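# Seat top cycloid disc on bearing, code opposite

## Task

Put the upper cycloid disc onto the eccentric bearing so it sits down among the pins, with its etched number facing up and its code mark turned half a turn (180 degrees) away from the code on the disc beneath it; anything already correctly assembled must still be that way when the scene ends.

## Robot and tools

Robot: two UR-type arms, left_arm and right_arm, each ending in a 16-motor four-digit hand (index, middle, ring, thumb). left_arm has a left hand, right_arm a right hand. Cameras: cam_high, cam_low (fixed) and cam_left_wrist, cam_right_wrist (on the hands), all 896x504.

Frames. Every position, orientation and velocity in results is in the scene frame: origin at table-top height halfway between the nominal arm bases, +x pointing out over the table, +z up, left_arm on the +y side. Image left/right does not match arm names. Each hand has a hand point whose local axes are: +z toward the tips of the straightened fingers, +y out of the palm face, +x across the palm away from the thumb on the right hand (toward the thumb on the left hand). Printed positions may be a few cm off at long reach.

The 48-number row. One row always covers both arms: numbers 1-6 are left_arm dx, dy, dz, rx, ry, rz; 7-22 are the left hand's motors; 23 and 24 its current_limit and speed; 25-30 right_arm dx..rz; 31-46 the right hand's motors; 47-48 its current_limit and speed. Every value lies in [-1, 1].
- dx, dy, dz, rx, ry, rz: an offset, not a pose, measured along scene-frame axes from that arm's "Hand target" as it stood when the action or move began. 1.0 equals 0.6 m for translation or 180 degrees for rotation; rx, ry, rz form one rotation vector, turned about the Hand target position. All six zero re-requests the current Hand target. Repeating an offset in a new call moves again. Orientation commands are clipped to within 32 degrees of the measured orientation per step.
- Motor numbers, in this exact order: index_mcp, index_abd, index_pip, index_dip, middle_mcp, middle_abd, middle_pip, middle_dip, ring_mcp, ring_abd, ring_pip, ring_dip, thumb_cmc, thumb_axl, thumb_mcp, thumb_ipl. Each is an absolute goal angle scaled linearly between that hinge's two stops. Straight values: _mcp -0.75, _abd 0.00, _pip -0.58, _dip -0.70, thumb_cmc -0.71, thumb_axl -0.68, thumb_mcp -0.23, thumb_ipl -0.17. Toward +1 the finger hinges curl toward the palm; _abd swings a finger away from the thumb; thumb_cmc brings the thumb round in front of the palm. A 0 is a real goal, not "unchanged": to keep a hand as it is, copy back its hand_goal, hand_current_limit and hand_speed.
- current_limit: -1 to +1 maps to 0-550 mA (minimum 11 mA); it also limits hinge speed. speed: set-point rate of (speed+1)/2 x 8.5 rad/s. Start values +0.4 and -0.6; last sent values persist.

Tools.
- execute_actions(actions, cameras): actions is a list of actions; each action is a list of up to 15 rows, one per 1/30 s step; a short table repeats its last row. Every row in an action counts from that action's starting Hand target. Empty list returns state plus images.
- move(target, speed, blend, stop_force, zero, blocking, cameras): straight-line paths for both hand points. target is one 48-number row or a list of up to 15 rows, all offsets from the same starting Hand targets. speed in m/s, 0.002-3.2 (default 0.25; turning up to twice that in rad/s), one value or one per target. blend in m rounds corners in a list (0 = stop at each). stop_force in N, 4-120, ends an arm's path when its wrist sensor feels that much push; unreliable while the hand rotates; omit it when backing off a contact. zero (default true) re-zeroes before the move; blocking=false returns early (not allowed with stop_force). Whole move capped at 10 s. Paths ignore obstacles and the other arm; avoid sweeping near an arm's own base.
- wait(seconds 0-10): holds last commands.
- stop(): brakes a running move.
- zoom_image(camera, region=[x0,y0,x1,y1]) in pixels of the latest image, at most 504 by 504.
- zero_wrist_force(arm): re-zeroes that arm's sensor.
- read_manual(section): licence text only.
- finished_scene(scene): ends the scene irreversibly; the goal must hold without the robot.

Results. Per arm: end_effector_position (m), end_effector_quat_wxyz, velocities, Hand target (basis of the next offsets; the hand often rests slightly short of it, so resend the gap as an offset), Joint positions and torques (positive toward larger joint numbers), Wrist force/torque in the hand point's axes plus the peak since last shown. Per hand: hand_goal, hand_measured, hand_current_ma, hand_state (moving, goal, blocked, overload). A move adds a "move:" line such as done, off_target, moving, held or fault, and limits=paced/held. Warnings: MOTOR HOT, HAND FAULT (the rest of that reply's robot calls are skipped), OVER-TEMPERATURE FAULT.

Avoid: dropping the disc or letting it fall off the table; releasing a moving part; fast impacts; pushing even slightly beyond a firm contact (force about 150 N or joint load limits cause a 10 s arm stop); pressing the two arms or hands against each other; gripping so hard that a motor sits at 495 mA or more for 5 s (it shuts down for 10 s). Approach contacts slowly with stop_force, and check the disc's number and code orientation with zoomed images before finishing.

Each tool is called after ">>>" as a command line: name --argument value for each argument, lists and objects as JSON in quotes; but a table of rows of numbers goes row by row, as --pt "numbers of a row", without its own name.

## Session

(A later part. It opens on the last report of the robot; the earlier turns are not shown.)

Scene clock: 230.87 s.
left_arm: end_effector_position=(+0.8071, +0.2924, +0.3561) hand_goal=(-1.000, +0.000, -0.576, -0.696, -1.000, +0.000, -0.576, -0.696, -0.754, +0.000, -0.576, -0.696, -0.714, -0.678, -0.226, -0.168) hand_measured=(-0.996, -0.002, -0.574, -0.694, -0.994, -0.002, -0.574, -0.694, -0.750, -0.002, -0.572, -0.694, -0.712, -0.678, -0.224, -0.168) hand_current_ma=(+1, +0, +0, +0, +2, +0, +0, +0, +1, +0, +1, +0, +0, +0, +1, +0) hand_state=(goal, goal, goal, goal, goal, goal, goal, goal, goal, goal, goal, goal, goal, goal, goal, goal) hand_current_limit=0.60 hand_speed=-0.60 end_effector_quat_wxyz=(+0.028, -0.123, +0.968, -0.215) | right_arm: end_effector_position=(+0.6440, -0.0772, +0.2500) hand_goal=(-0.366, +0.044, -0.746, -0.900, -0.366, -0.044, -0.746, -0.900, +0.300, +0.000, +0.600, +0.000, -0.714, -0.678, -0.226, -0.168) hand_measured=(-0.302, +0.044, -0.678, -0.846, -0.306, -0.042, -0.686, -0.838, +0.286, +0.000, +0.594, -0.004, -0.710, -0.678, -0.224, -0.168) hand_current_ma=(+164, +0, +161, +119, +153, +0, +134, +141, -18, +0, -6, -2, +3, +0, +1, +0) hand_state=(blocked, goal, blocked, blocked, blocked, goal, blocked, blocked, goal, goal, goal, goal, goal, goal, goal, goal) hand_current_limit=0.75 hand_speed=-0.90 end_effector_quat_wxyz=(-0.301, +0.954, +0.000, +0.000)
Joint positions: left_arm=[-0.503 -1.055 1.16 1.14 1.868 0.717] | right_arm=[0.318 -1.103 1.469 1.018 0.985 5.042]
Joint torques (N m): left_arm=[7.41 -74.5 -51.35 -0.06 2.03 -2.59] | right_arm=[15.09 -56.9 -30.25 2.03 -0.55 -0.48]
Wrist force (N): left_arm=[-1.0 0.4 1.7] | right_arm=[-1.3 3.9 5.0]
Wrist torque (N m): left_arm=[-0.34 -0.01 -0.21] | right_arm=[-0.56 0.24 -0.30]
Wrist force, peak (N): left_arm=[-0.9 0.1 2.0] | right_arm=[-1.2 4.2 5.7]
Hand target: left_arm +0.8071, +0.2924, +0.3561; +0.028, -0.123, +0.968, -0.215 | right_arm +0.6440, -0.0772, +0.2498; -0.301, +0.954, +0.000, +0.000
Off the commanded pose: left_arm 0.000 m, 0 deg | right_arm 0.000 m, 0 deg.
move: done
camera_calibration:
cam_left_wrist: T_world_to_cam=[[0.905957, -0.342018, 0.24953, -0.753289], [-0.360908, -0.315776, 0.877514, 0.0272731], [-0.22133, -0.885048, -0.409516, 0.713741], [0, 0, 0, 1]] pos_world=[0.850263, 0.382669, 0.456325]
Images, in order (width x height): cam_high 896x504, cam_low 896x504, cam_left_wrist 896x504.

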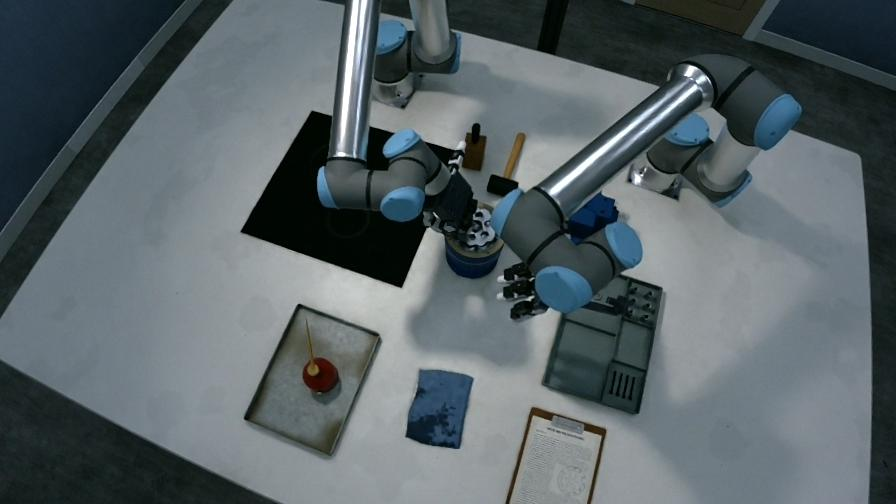

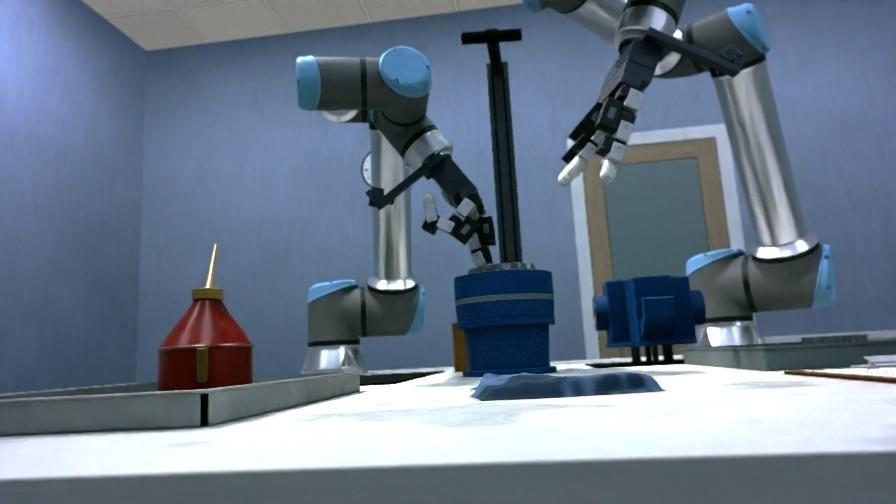

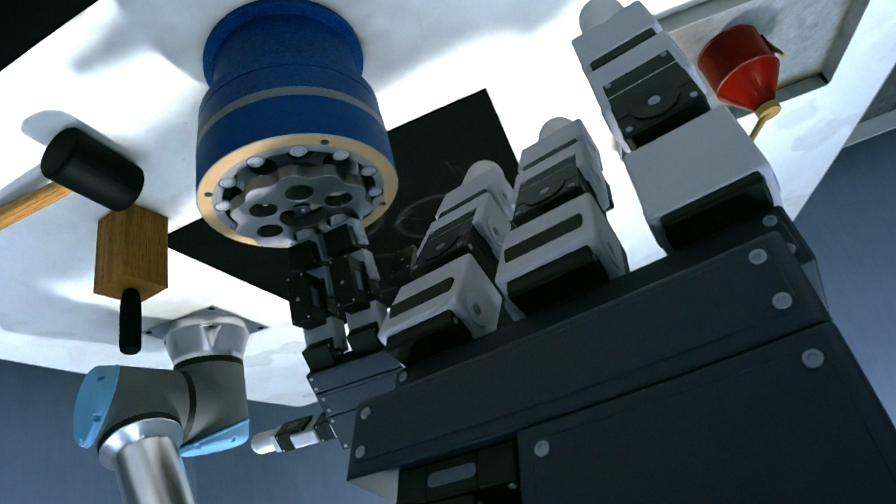

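>>> move --target '[0,0,0,0,0,0,-1,0,-0.576,-0.696,-1,0,-0.576,-0.696,-0.754,0,-0.576,-0.696,-0.714,-0.678,-0.226,-0.168,0.6,-0.6,0,0,-0.0117,0,0,0,-0.365,0.044,-0.745,-0.90,-0.365,-0.044,-0.745,-0.90,0.3,0,0.6,0,-0.714,-0.678,-0.226,-0.168,0.75,-0.9]' --speed 0.01 --cameras '["cam_left_wrist", "cam_high", "cam_low"]' --stop_force 6

>>> zoom_image --camera "cam_left_wrist" --region '[190, 100, 410, 290]'

>>> zoom_image --camera "cam_high" --region '[435, 190, 515, 260]'

>>> zoom_image --camera "cam_low" --region '[440, 230, 560, 305]'

Scene clock: 234.07 s.
left_arm: end_effector_position=(+0.8071, +0.2924, +0.3561) hand_goal=(-1.000, +0.000, -0.576, -0.696, -1.000, +0.000, -0.576, -0.696, -0.754, +0.000, -0.576, -0.696, -0.714, -0.678, -0.226, -0.168) hand_measured=(-0.996, -0.002, -0.574, -0.694, -0.994, -0.002, -0.574, -0.694, -0.750, -0.002, -0.572, -0.694, -0.712, -0.678, -0.224, -0.168) hand_current_ma=(+1, +0, +0, +0, +2, +0, +0, +0, +1, +0, +1, +0, +0, +0, +1, +0) hand_state=(goal, goal, goal, goal, goal, goal, goal, goal, goal, goal, goal, goal, goal, goal, goal, goal) hand_current_limit=0.60 hand_speed=-0.60 end_effector_quat_wxyz=(+0.028, -0.123, +0.968, -0.215) | right_arm: end_effector_position=(+0.6440, -0.0772, +0.2462) hand_goal=(-0.366, +0.044, -0.746, -0.900, -0.366, -0.044, -0.746, -0.900, +0.300, +0.000, +0.600, +0.000, -0.714, -0.678, -0.226, -0.168) hand_measured=(-0.302, +0.044, -0.678, -0.846, -0.306, -0.042, -0.686, -0.838, +0.286, +0.000, +0.594, -0.004, -0.710, -0.678, -0.224, -0.168) hand_current_ma=(+164, +0, +161, +119, +153, +1, +134, +141, -18, +0, -6, -2, +3, +0, +1, +0) hand_state=(blocked, goal, blocked, blocked, blocked, goal, blocked, blocked, goal, goal, goal, goal, goal, goal, goal, goal) hand_current_limit=0.75 hand_speed=-0.90 end_effector_quat_wxyz=(-0.301, +0.954, +0.000, +0.000)
Joint positions: left_arm=[-0.503 -1.055 1.16 1.14 1.868 0.717] | right_arm=[0.318 -1.1 1.472 1.012 0.985 5.042]
Joint torques (N m): left_arm=[7.28 -72.91 -50.77 -0.01 2.2 -2.79] | right_arm=[13.88 -94.42 -47.74 7.34 -1.49 -0.6]
Wrist force (N): left_arm=[-0.6 -0.2 1.7] | right_arm=[-1.2 1.5 0.9]
Wrist torque (N m): left_arm=[-0.40 -0.07 -0.16] | right_arm=[-0.38 0.24 -0.29]
Wrist force, peak (N): left_arm=[-1.0 0.0 1.9] | right_arm=[-1.1 4.1 5.5]
Hand target: left_arm +0.8071, +0.2924, +0.3561; +0.028, -0.123, +0.968, -0.215 | right_arm +0.6440, -0.0772, +0.2462; -0.301, +0.954, +0.000, +0.000 (not the last commanded pose)
Off the commanded pose: left_arm 0.000 m, 0 deg | right_arm 0.003 m, 0 deg.
move: contact (right_arm)
camera_calibration:
cam_left_wrist: T_world_to_cam=[[0.905957, -0.342018, 0.24953, -0.753289], [-0.360908, -0.315776, 0.877514, 0.0272731], [-0.22133, -0.885048, -0.409516, 0.713741], [0, 0, 0, 1]] pos_world=[0.850263, 0.382669, 0.456325]
Images, in order (width x height): cam_high 896x504, cam_low 896x504, cam_left_wrist 896x504.

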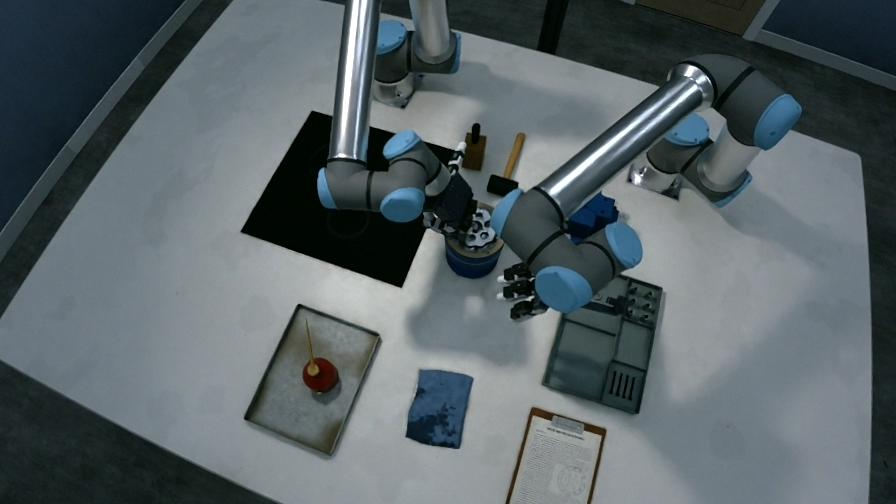

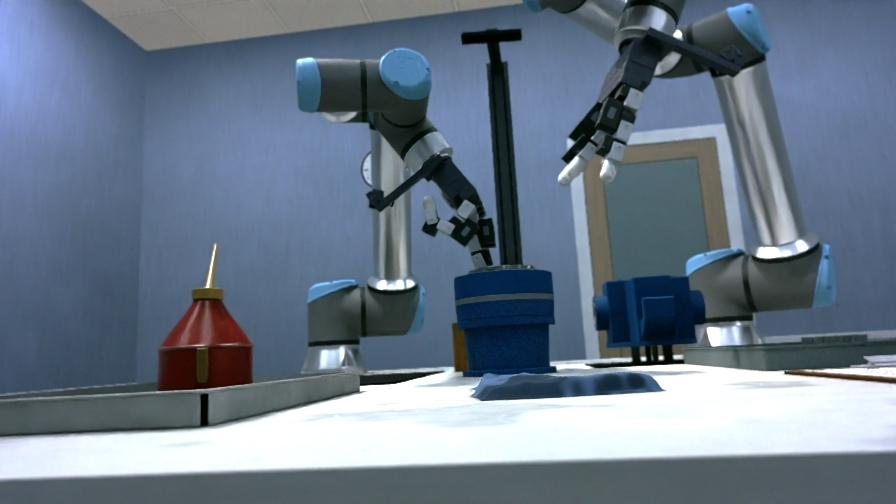

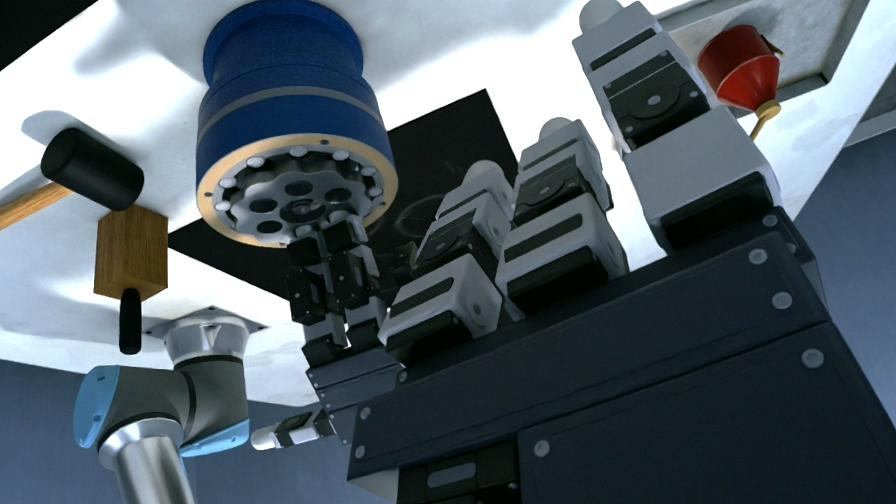

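Scaled by 2.291 from the camera's 896x504 image, which has a finer 1280x720 frame.

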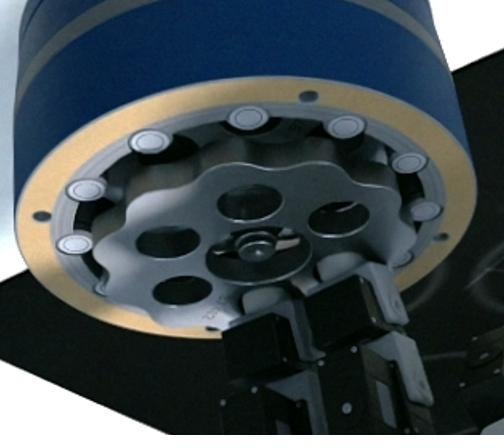

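Scaled by 6.300 from the camera's 896x504 image, which has a finer 1280x720 frame.

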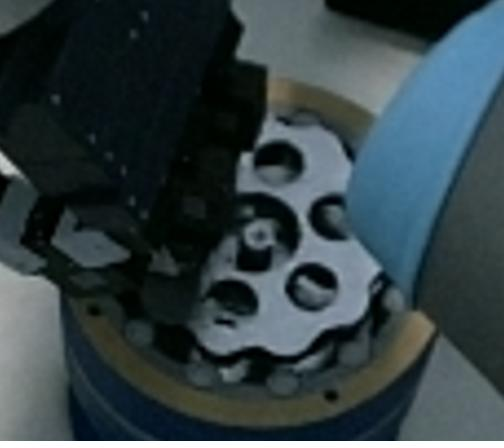

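Scaled by 4.200 from the camera's 896x504 image, which has a finer 1280x720 frame.

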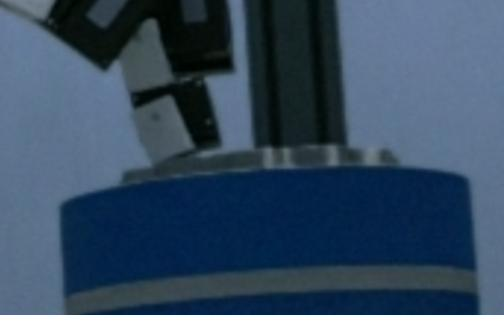

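>>> move --target '[0,0,0,0,0,0,-1,0,-0.576,-0.696,-1,0,-0.576,-0.696,-0.754,0,-0.576,-0.696,-0.714,-0.678,-0.226,-0.168,0.6,-0.6,0,0,0.005,0,0,0,-0.365,0.044,-0.745,-0.9,-0.365,-0.044,-0.745,-0.9,0.3,0,0.6,0,-0.714,-0.678,-0.226,-0.168,0.75,-0.9]' --speed 0.01 --cameras '["all"]'

>>> zoom_image --camera "cam_left_wrist" --region '[190, 100, 410, 290]'

>>> zoom_image --camera "cam_high" --region '[435, 190, 515, 260]'

>>> zoom_image --camera "cam_low" --region '[350, 180, 550, 300]'

Scene clock: 235.53 s.
left_arm: end_effector_position=(+0.8071, +0.2924, +0.3561) hand_goal=(-1.000, +0.000, -0.576, -0.696, -1.000, +0.000, -0.576, -0.696, -0.754, +0.000, -0.576, -0.696, -0.714, -0.678, -0.226, -0.168) hand_measured=(-0.996, -0.002, -0.574, -0.694, -0.994, -0.002, -0.574, -0.694, -0.750, -0.002, -0.572, -0.694, -0.712, -0.678, -0.224, -0.168) hand_current_ma=(+1, +0, +0, +0, +2, +0, +0, +0, +1, +0, +1, +0, +0, +0, +1, +0) hand_state=(goal, goal, goal, goal, goal, goal, goal, goal, goal, goal, goal, goal, goal, goal, goal, goal) hand_current_limit=0.60 hand_speed=-0.60 end_effector_quat_wxyz=(+0.028, -0.123, +0.968, -0.215) | right_arm: end_effector_position=(+0.6440, -0.0772, +0.2491) hand_goal=(-0.366, +0.044, -0.746, -0.900, -0.366, -0.044, -0.746, -0.900, +0.300, +0.000, +0.600, +0.000, -0.714, -0.678, -0.226, -0.168) hand_measured=(-0.302, +0.044, -0.678, -0.846, -0.306, -0.042, -0.686, -0.838, +0.286, +0.000, +0.594, -0.004, -0.710, -0.678, -0.224, -0.168) hand_current_ma=(+164, +0, +161, +119, +153, +1, +134, +141, -18, +0, -6, -2, +3, +0, +1, +0) hand_state=(blocked, goal, blocked, blocked, blocked, goal, blocked, blocked, goal, goal, goal, goal, goal, goal, goal, goal) hand_current_limit=0.75 hand_speed=-0.90 end_effector_quat_wxyz=(-0.301, +0.954, +0.000, +0.000)
Joint positions: left_arm=[-0.503 -1.055 1.16 1.14 1.868 0.717] | right_arm=[0.318 -1.102 1.469 1.017 0.985 5.042]
Joint torques (N m): left_arm=[6.95 -74.11 -50.78 0.09 2.14 -2.63] | right_arm=[13.61 -98.44 -50.49 8.02 -1.53 -0.5]
Wrist force (N): left_arm=[-0.8 0.1 1.8] | right_arm=[-1.3 4.1 5.3]
Wrist torque (N m): left_arm=[-0.38 -0.03 -0.19] | right_arm=[-0.54 0.23 -0.29]
Wrist force, peak (N): left_arm=[-0.7 -0.4 2.0] | right_arm=[-1.3 4.1 5.3]
Hand target: left_arm +0.8071, +0.2924, +0.3561; +0.028, -0.123, +0.968, -0.215 | right_arm +0.6440, -0.0772, +0.2492; -0.301, +0.954, +0.000, +0.000
Off the commanded pose: left_arm 0.000 m, 0 deg | right_arm 0.000 m, 0 deg.
move: done
camera_calibration:
cam_left_wrist: T_world_to_cam=[[0.905957, -0.342018, 0.24953, -0.753289], [-0.360908, -0.315776, 0.877514, 0.0272731], [-0.22133, -0.885048, -0.409516, 0.713741], [0, 0, 0, 1]] pos_world=[0.850263, 0.382669, 0.456325]
cam_right_wrist: T_world_to_cam=[[-0.778137, -0.478939, -0.40635, 0.604882], [-0.442991, -0.0401501, 0.895626, 0.0155167], [-0.445266, 0.876929, -0.180924, 0.522318], [0, 0, 0, 1]] pos_world=[0.710125, -0.167711, 0.326396]

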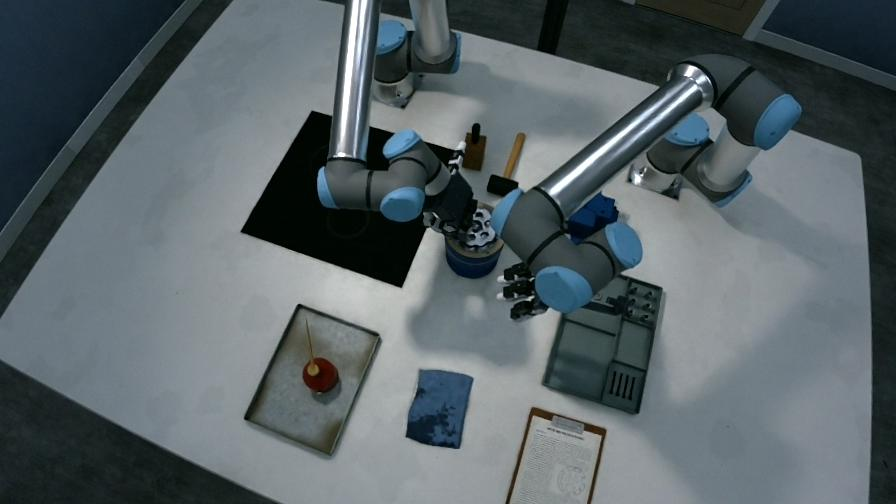

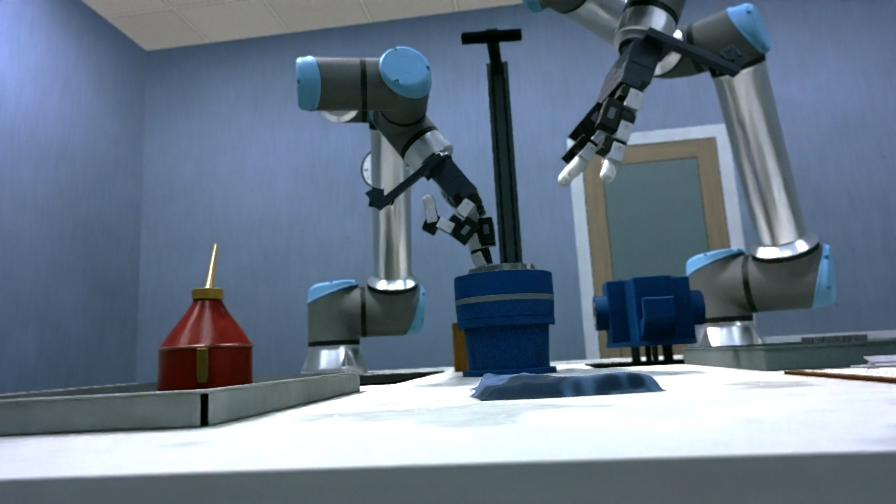

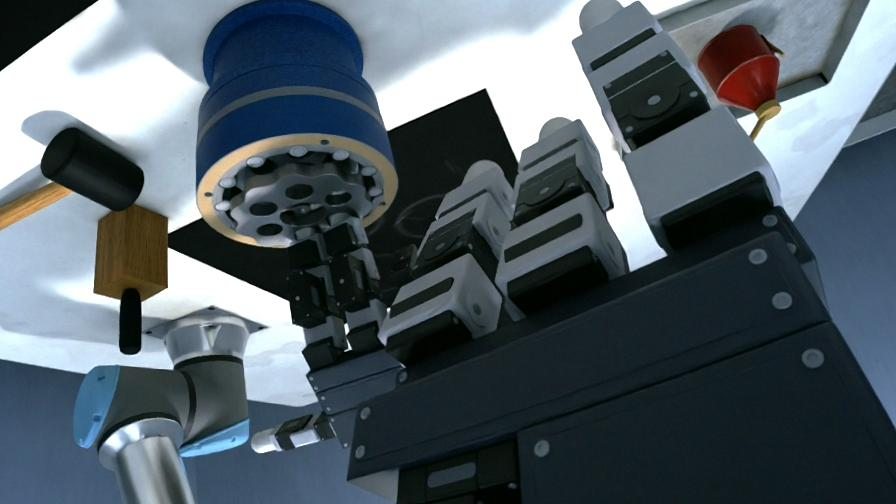

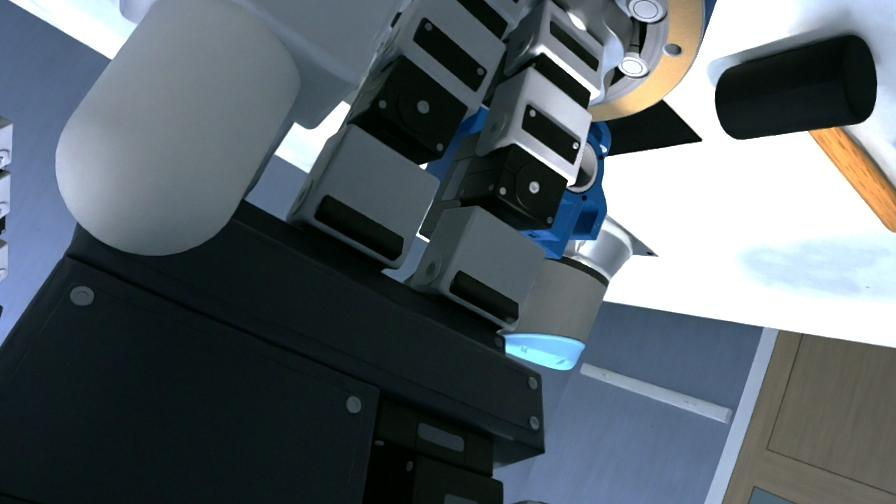

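Scaled by 2.291 from the camera's 896x504 image, which has a finer 1280x720 frame.

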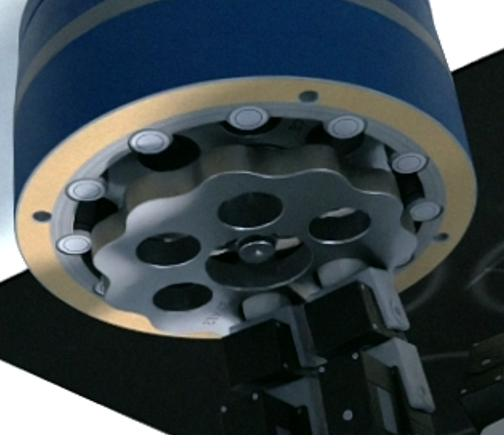

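Scaled by 6.300 from the camera's 896x504 image, which has a finer 1280x720 frame.

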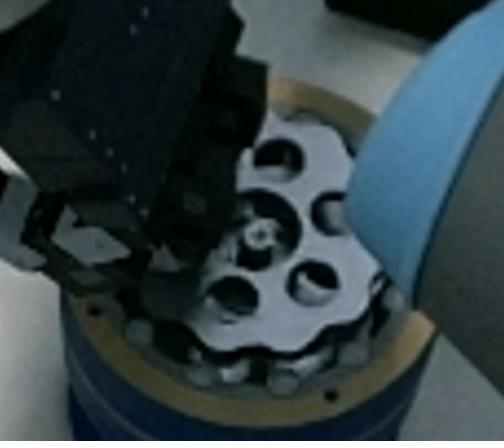

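Scaled by 2.520 from the camera's 896x504 image, which has a finer 1280x720 frame.

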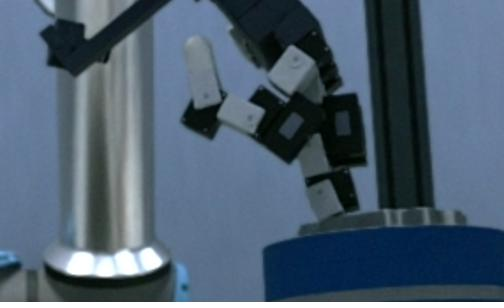

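>>> zoom_image --camera "cam_low" --region '[445, 250, 565, 290]'

>>> zoom_image --camera "cam_right_wrist" --region '[480, 0, 760, 160]'

Scaled by 4.200 from the camera's 896x504 image, which has a finer 1280x720 frame.

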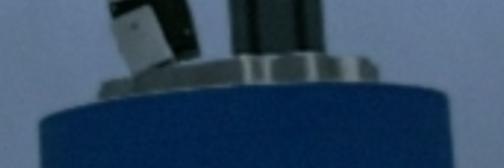

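Scaled by 1.800 from the camera's 896x504 image, which has a finer 1280x720 frame.

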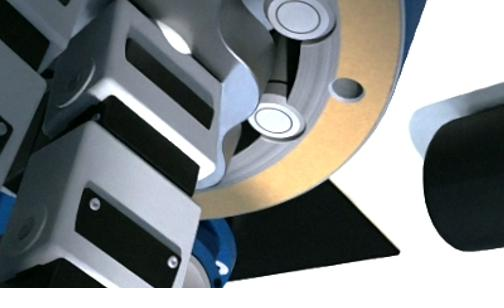

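>>> zoom_image --camera "cam_low" --region '[450, 255, 500, 285]'

>>> zoom_image --camera "cam_low" --region '[508, 255, 558, 285]'

Scaled by 10.080 from the camera's 896x504 image, which has a finer 1280x720 frame.

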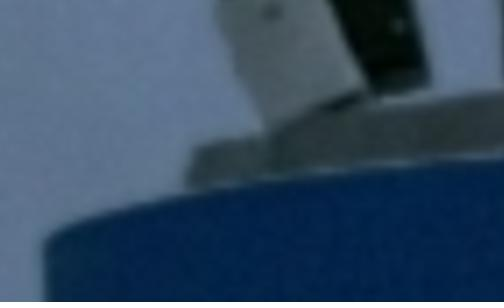

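Scaled by 10.080 from the camera's 896x504 image, which has a finer 1280x720 frame.

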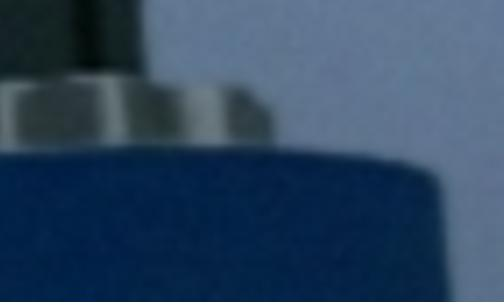

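>>> zoom_image --camera "cam_left_wrist" --region '[240, 170, 360, 250]'

>>> zoom_image --camera "cam_left_wrist" --region '[210, 135, 310, 215]'

>>> zoom_image --camera "cam_left_wrist" --region '[300, 130, 400, 210]'

Scaled by 4.200 from the camera's 896x504 image, which has a finer 1280x720 frame.

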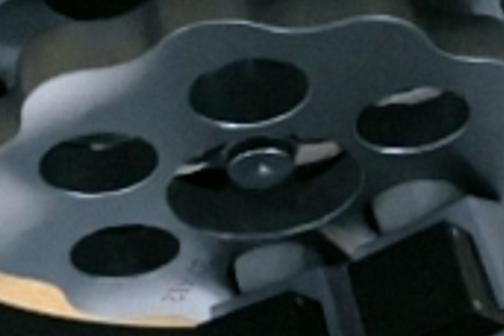

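Scaled by 5.040 from the camera's 896x504 image, which has a finer 1280x720 frame.

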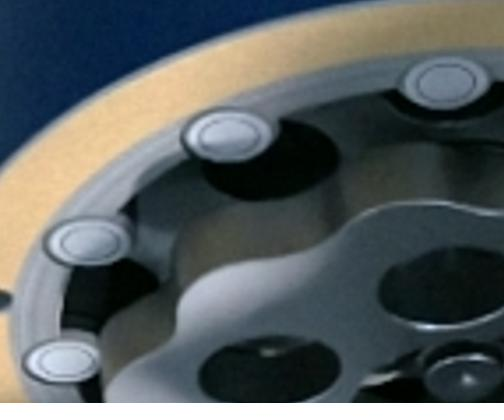

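Scaled by 5.040 from the camera's 896x504 image, which has a finer 1280x720 frame.

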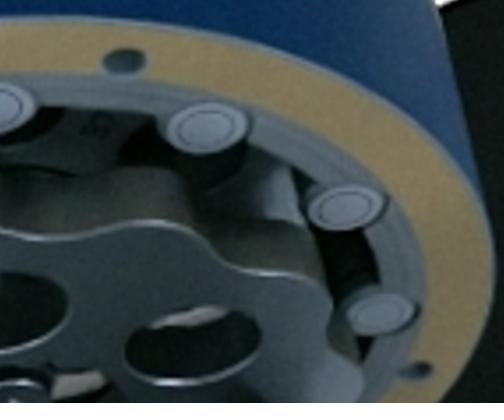

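>>> zoom_image --camera "cam_high" --region '[455, 205, 505, 255]'

>>> zoom_image --camera "cam_left_wrist" --region '[275, 190, 335, 235]'

Scaled by 10.080 from the camera's 896x504 image, which has a finer 1280x720 frame.

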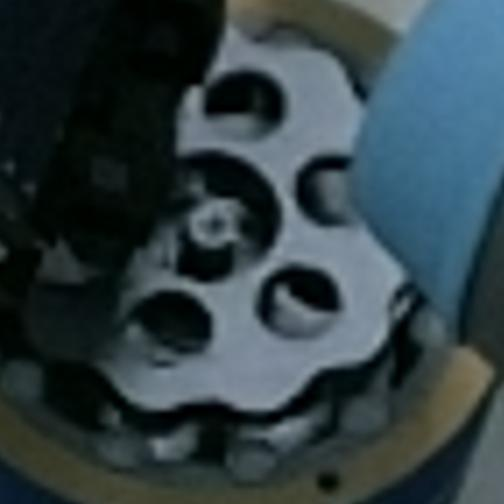

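Scaled by 8.400 from the camera's 896x504 image, which has a finer 1280x720 frame.

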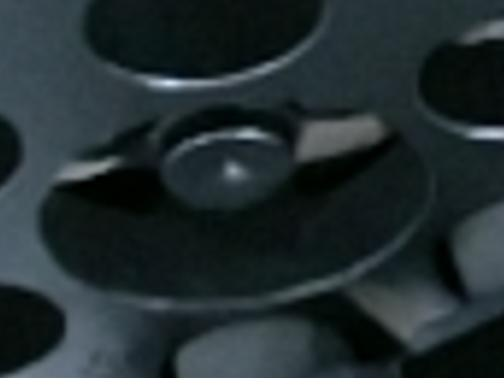

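>>> move --pt "0 0 0 0 0 0 -1 0 -0.576 -0.696 -1 0 -0.576 -0.696 -0.754 0 -0.576 -0.696 -0.714 -0.678 -0.226 -0.168 0.6 -0.6 -0.003 0.0012 0 0 0 0 -0.365 0.044 -0.745 -0.9 -0.365 -0.044 -0.745 -0.9 0.3 0 0.6 0 -0.714 -0.678 -0.226 -0.168 0.75 -0.9" --pt "0 0 0 0 0 0 -1 0 -0.576 -0.696 -1 0 -0.576 -0.696 -0.754 0 -0.576 -0.696 -0.714 -0.678 -0.226 -0.168 0.6 -0.6 -0.003 0.0012 -0.005 0 0 0 -0.365 0.044 -0.745 -0.9 -0.365 -0.044 -0.745 -0.9 0.3 0 0.6 0 -0.714 -0.678 -0.226 -0.168 0.75 -0.9" --speed 0.006 --stop_force 5

>>> move --target '[0,0,0,0,0,0,-1,0,-0.576,-0.696,-1,0,-0.576,-0.696,-0.754,0,-0.576,-0.696,-0.714,-0.678,-0.226,-0.168,0.6,-0.6,0,0,-0.005,0,0,0,-0.365,0.044,-0.745,-0.9,-0.365,-0.044,-0.745,-0.9,0.3,0,0.6,0,-0.714,-0.678,-0.226,-0.168,0.75,-0.9]' --speed 0.004 --stop_force 4 --cameras '["all"]'

>>> zoom_image --camera "cam_left_wrist" --region '[190, 100, 410, 290]'

>>> zoom_image --camera "cam_low" --region '[445, 250, 565, 290]'

Scene clock: 247.10 s.
left_arm: end_effector_position=(+0.8071, +0.2924, +0.3561) hand_goal=(-1.000, +0.000, -0.576, -0.696, -1.000, +0.000, -0.576, -0.696, -0.754, +0.000, -0.576, -0.696, -0.714, -0.678, -0.226, -0.168) hand_measured=(-0.996, -0.002, -0.574, -0.694, -0.994, -0.002, -0.574, -0.694, -0.750, -0.002, -0.572, -0.694, -0.712, -0.678, -0.224, -0.168) hand_current_ma=(+1, +0, +0, +0, +2, +0, +0, +0, +1, +0, +1, +0, +0, +0, +1, +0) hand_state=(goal, goal, goal, goal, goal, goal, goal, goal, goal, goal, goal, goal, goal, goal, goal, goal) hand_current_limit=0.60 hand_speed=-0.60 end_effector_quat_wxyz=(+0.028, -0.123, +0.968, -0.215) | right_arm: end_effector_position=(+0.6422, -0.0765, +0.2462) hand_goal=(-0.366, +0.044, -0.746, -0.900, -0.366, -0.044, -0.746, -0.900, +0.300, +0.000, +0.600, +0.000, -0.714, -0.678, -0.226, -0.168) hand_measured=(-0.302, +0.044, -0.678, -0.846, -0.306, -0.042, -0.686, -0.838, +0.286, +0.000, +0.594, -0.004, -0.710, -0.678, -0.224, -0.168) hand_current_ma=(+164, +0, +161, +119, +153, +1, +134, +141, -18, +0, -6, -2, +3, +0, +1, +0) hand_state=(blocked, goal, blocked, blocked, blocked, goal, blocked, blocked, goal, goal, goal, goal, goal, goal, goal, goal) hand_current_limit=0.75 hand_speed=-0.90 end_effector_quat_wxyz=(-0.301, +0.954, +0.000, +0.000)
Joint positions: left_arm=[-0.503 -1.055 1.16 1.14 1.868 0.717] | right_arm=[0.32 -1.102 1.475 1.01 0.985 5.044]
Joint torques (N m): left_arm=[6.71 -73.77 -51.13 0.16 1.94 -2.69] | right_arm=[18.24 -56 -28.38 1.41 -0.38 3.49]
Wrist force (N): left_arm=[-0.8 0.0 1.7] | right_arm=[-1.2 1.5 2.0]
Wrist torque (N m): left_arm=[-0.38 -0.04 -0.19] | right_arm=[-0.36 0.21 -0.28]
Wrist force, peak (N): left_arm=[-1.1 -0.1 2.2] | right_arm=[-1.8 4.2 5.3]
Hand target: left_arm +0.8071, +0.2924, +0.3561; +0.028, -0.123, +0.968, -0.215 | right_arm +0.6422, -0.0765, +0.2462; -0.301, +0.954, +0.000, +0.000
Off the commanded pose: left_arm 0.000 m, 0 deg | right_arm 0.000 m, 0 deg.
move: done

Scene clock: 247.80 s.
left_arm: end_effector_position=(+0.8071, +0.2924, +0.3561) hand_goal=(-1.000, +0.000, -0.576, -0.696, -1.000, +0.000, -0.576, -0.696, -0.754, +0.000, -0.576, -0.696, -0.714, -0.678, -0.226, -0.168) hand_measured=(-0.996, -0.002, -0.574, -0.694, -0.994, -0.002, -0.574, -0.694, -0.750, -0.002, -0.572, -0.694, -0.712, -0.678, -0.224, -0.168) hand_current_ma=(+1, +0, +0, +0, +2, +0, +0, +0, +1, +0, +1, +0, +0, +0, +1, +0) hand_state=(goal, goal, goal, goal, goal, goal, goal, goal, goal, goal, goal, goal, goal, goal, goal, goal) hand_current_limit=0.60 hand_speed=-0.60 end_effector_quat_wxyz=(+0.028, -0.123, +0.968, -0.215) | right_arm: end_effector_position=(+0.6421, -0.0765, +0.2459) hand_goal=(-0.366, +0.044, -0.746, -0.900, -0.366, -0.044, -0.746, -0.900, +0.300, +0.000, +0.600, +0.000, -0.714, -0.678, -0.226, -0.168) hand_measured=(-0.302, +0.044, -0.678, -0.846, -0.306, -0.042, -0.686, -0.838, +0.286, +0.000, +0.594, -0.004, -0.710, -0.678, -0.224, -0.168) hand_current_ma=(+164, +0, +161, +119, +153, +1, +134, +141, -18, +0, -6, -2, +3, +0, +1, +0) hand_state=(blocked, goal, blocked, blocked, blocked, goal, blocked, blocked, goal, goal, goal, goal, goal, goal, goal, goal) hand_current_limit=0.75 hand_speed=-0.90 end_effector_quat_wxyz=(-0.301, +0.954, +0.000, +0.000)
Joint positions: left_arm=[-0.503 -1.055 1.16 1.14 1.868 0.717] | right_arm=[0.32 -1.102 1.475 1.01 0.985 5.044]
Joint torques (N m): left_arm=[7.61 -73.65 -50.67 0.16 2.03 -2.69] | right_arm=[16.95 -68.6 -41.51 6.47 -0.43 3.46]
Wrist force (N): left_arm=[-0.8 -0.2 1.5] | right_arm=[-1.5 -2.3 -2.6]
Wrist torque (N m): left_arm=[-0.39 -0.04 -0.18] | right_arm=[-0.13 0.25 -0.30]
Wrist force, peak (N): left_arm=[-1.0 0.0 2.0] | right_arm=[-1.3 -2.3 -2.8]
Hand target: left_arm +0.8071, +0.2924, +0.3561; +0.028, -0.123, +0.968, -0.215 | right_arm +0.6422, -0.0765, +0.2460; -0.301, +0.954, +0.000, +0.000 (not the last commanded pose)
Off the commanded pose: left_arm 0.000 m, 0 deg | right_arm 0.003 m, 0 deg.
move: contact (right_arm)
camera_calibration:
cam_left_wrist: T_world_to_cam=[[0.905957, -0.342018, 0.24953, -0.753289], [-0.360908, -0.315776, 0.877514, 0.0272731], [-0.22133, -0.885048, -0.409516, 0.713741], [0, 0, 0, 1]] pos_world=[0.850263, 0.382669, 0.456325]
cam_right_wrist: T_world_to_cam=[[-0.778208, -0.478908, -0.406251, 0.602498], [-0.442859, -0.0401725, 0.895691, 0.017585], [-0.445273, 0.876946, -0.180826, 0.520281], [0, 0, 0, 1]] pos_world=[0.708324, -0.167011, 0.323095]

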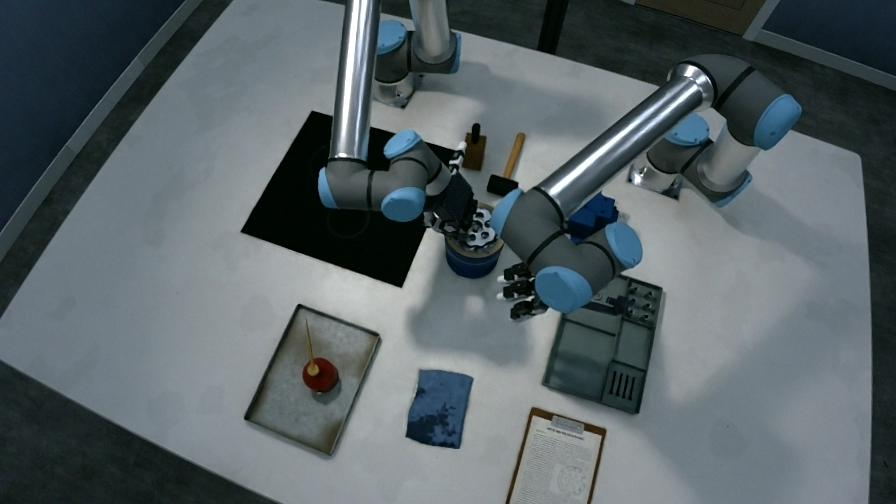

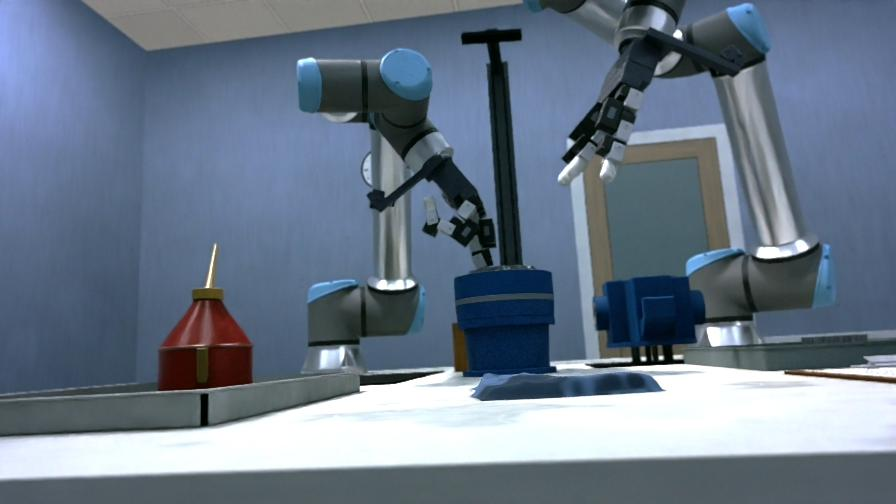

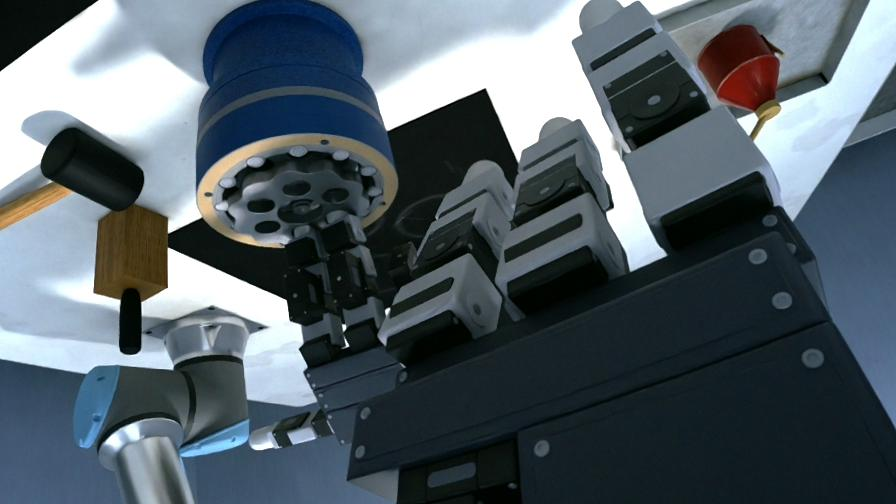

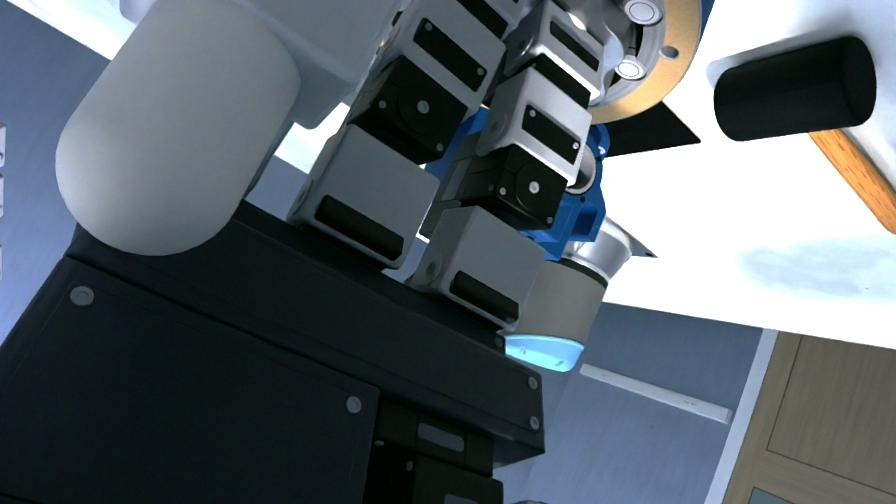

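Scaled by 2.291 from the camera's 896x504 image, which has a finer 1280x720 frame.

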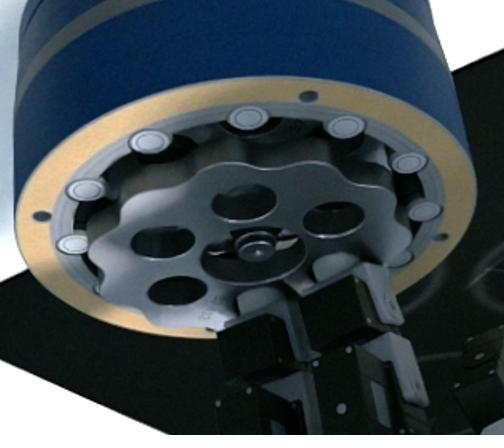

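Scaled by 4.200 from the camera's 896x504 image, which has a finer 1280x720 frame.

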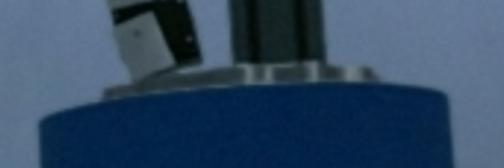

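>>> zoom_image --camera "cam_left_wrist" --region '[240, 170, 360, 250]'

>>> zoom_image --camera "cam_high" --region '[455, 205, 505, 255]'

>>> zoom_image --camera "cam_left_wrist" --region '[220, 220, 340, 280]'

Scaled by 4.200 from the camera's 896x504 image, which has a finer 1280x720 frame.

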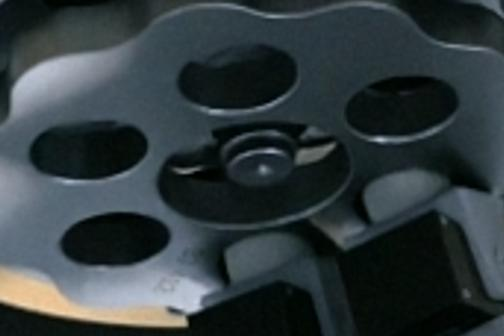

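Scaled by 10.080 from the camera's 896x504 image, which has a finer 1280x720 frame.

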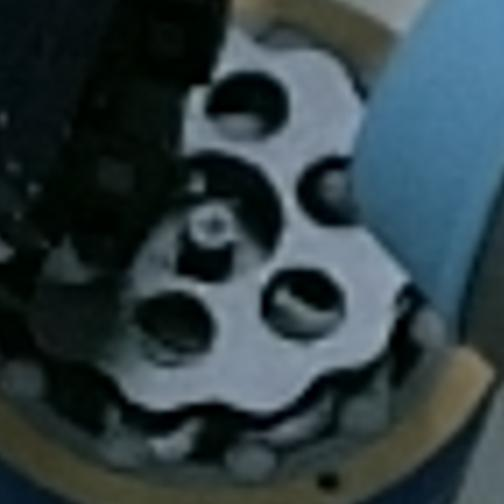

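Scaled by 4.200 from the camera's 896x504 image, which has a finer 1280x720 frame.

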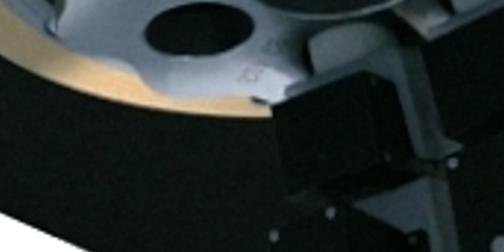

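>>> move --target '[0,0,0,0,0,0,-1,0,-0.576,-0.696,-1,0,-0.576,-0.696,-0.754,0,-0.576,-0.696,-0.714,-0.678,-0.226,-0.168,0.6,-0.6,0,0,0.0008,0,0,0,-0.46,0.044,-0.52,-0.74,-0.46,-0.044,-0.52,-0.74,0.3,0,0.6,0,-0.714,-0.678,-0.226,-0.168,0.4,-0.95]' --speed 0.004 --cameras '["cam_left_wrist","cam_low","cam_high"]'

>>> zoom_image --camera "cam_left_wrist" --region '[190, 100, 410, 290]'

>>> zoom_image --camera "cam_low" --region '[445, 250, 565, 290]'

Scene clock: 251.20 s.
left_arm: end_effector_position=(+0.8071, +0.2924, +0.3561) hand_goal=(-1.000, +0.000, -0.576, -0.696, -1.000, +0.000, -0.576, -0.696, -0.754, +0.000, -0.576, -0.696, -0.714, -0.678, -0.226, -0.168) hand_measured=(-0.996, -0.002, -0.574, -0.694, -0.994, -0.002, -0.574, -0.694, -0.750, -0.002, -0.572, -0.694, -0.712, -0.678, -0.224, -0.168) hand_current_ma=(+1, +0, +0, +0, +2, +0, +0, +0, +1, +0, +1, +0, +0, +0, +1, +0) hand_state=(goal, goal, goal, goal, goal, goal, goal, goal, goal, goal, goal, goal, goal, goal, goal, goal) hand_current_limit=0.60 hand_speed=-0.60 end_effector_quat_wxyz=(+0.028, -0.123, +0.968, -0.215) | right_arm: end_effector_position=(+0.6422, -0.0765, +0.2465) hand_goal=(-0.460, +0.044, -0.520, -0.740, -0.460, -0.044, -0.520, -0.740, +0.300, +0.000, +0.600, +0.000, -0.714, -0.678, -0.226, -0.168) hand_measured=(-0.450, +0.042, -0.516, -0.738, -0.450, -0.042, -0.516, -0.736, +0.286, +0.000, +0.594, -0.004, -0.710, -0.678, -0.224, -0.168) hand_current_ma=(+11, -1, +3, +2, +11, +0, +3, +2, -18, +0, -6, -2, +3, +0, +1, +0) hand_state=(goal, goal, goal, goal, goal, goal, goal, goal, goal, goal, goal, goal, goal, goal, goal, goal) hand_current_limit=0.40 hand_speed=-0.95 end_effector_quat_wxyz=(-0.301, +0.954, +0.000, +0.000)
Joint positions: left_arm=[-0.503 -1.055 1.16 1.14 1.868 0.717] | right_arm=[0.32 -1.103 1.475 1.011 0.985 5.044]
Joint torques (N m): left_arm=[6.04 -74.35 -50.64 0.26 1.94 -2.77] | right_arm=[15.08 -78.44 -33.19 3.45 -2.24 3.21]
Wrist force (N): left_arm=[-0.8 -0.2 1.5] | right_arm=[-1.7 -0.3 -0.8]
Wrist torque (N m): left_arm=[-0.39 -0.05 -0.18] | right_arm=[0.15 0.28 -0.32]
Wrist force, peak (N): left_arm=[-1.1 0.1 2.1] | right_arm=[-1.1 3.8 5.3]
Hand target: left_arm +0.8071, +0.2924, +0.3561; +0.028, -0.123, +0.968, -0.215 | right_arm +0.6422, -0.0765, +0.2465; -0.301, +0.954, +0.000, +0.000
Off the commanded pose: left_arm 0.000 m, 0 deg | right_arm 0.000 m, 0 deg.
move: done
camera_calibration:
cam_left_wrist: T_world_to_cam=[[0.905957, -0.342018, 0.24953, -0.753289], [-0.360908, -0.315776, 0.877514, 0.0272731], [-0.22133, -0.885048, -0.409516, 0.713741], [0, 0, 0, 1]] pos_world=[0.850263, 0.382669, 0.456325]
Images, in order (width x height): cam_high 896x504, cam_low 896x504, cam_left_wrist 896x504.

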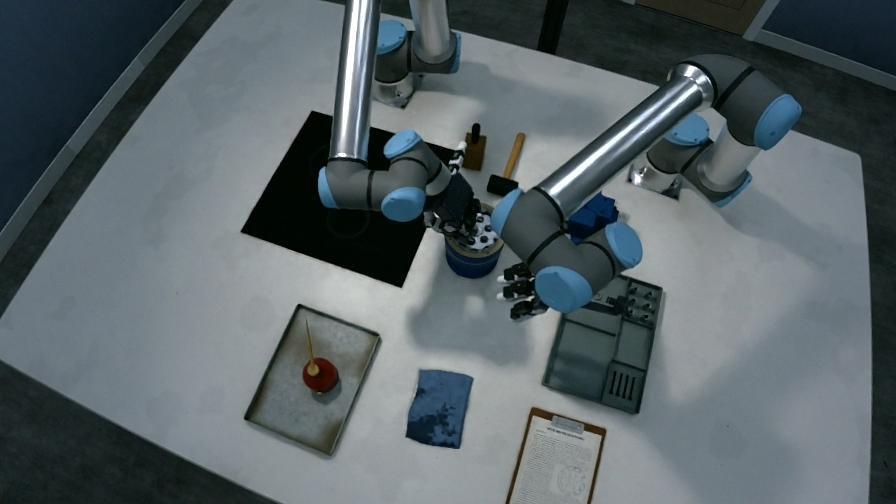

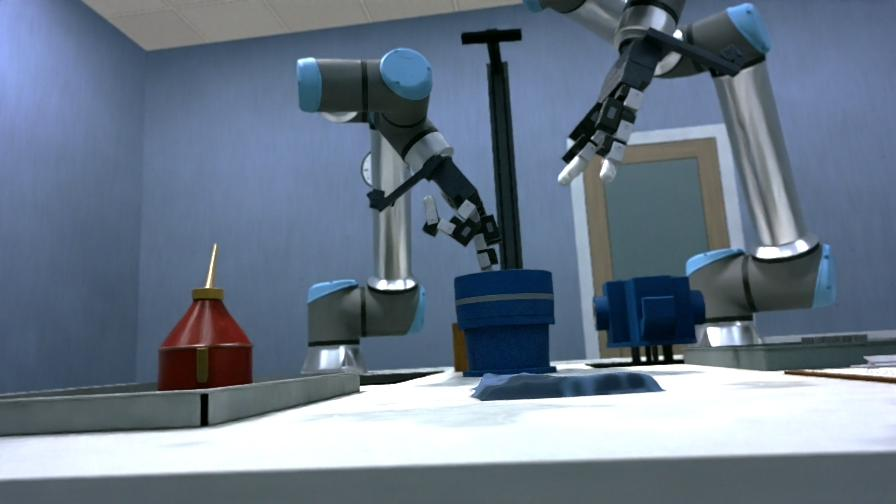

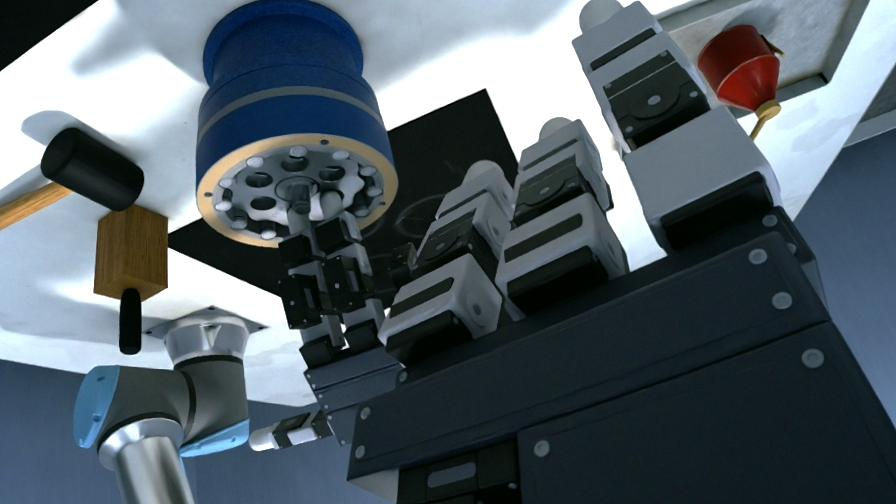

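Scaled by 2.291 from the camera's 896x504 image, which has a finer 1280x720 frame.

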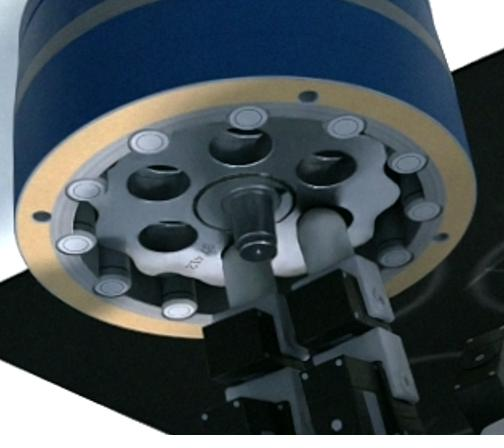

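Scaled by 4.200 from the camera's 896x504 image, which has a finer 1280x720 frame.

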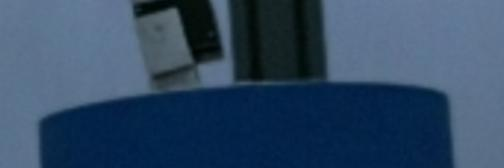

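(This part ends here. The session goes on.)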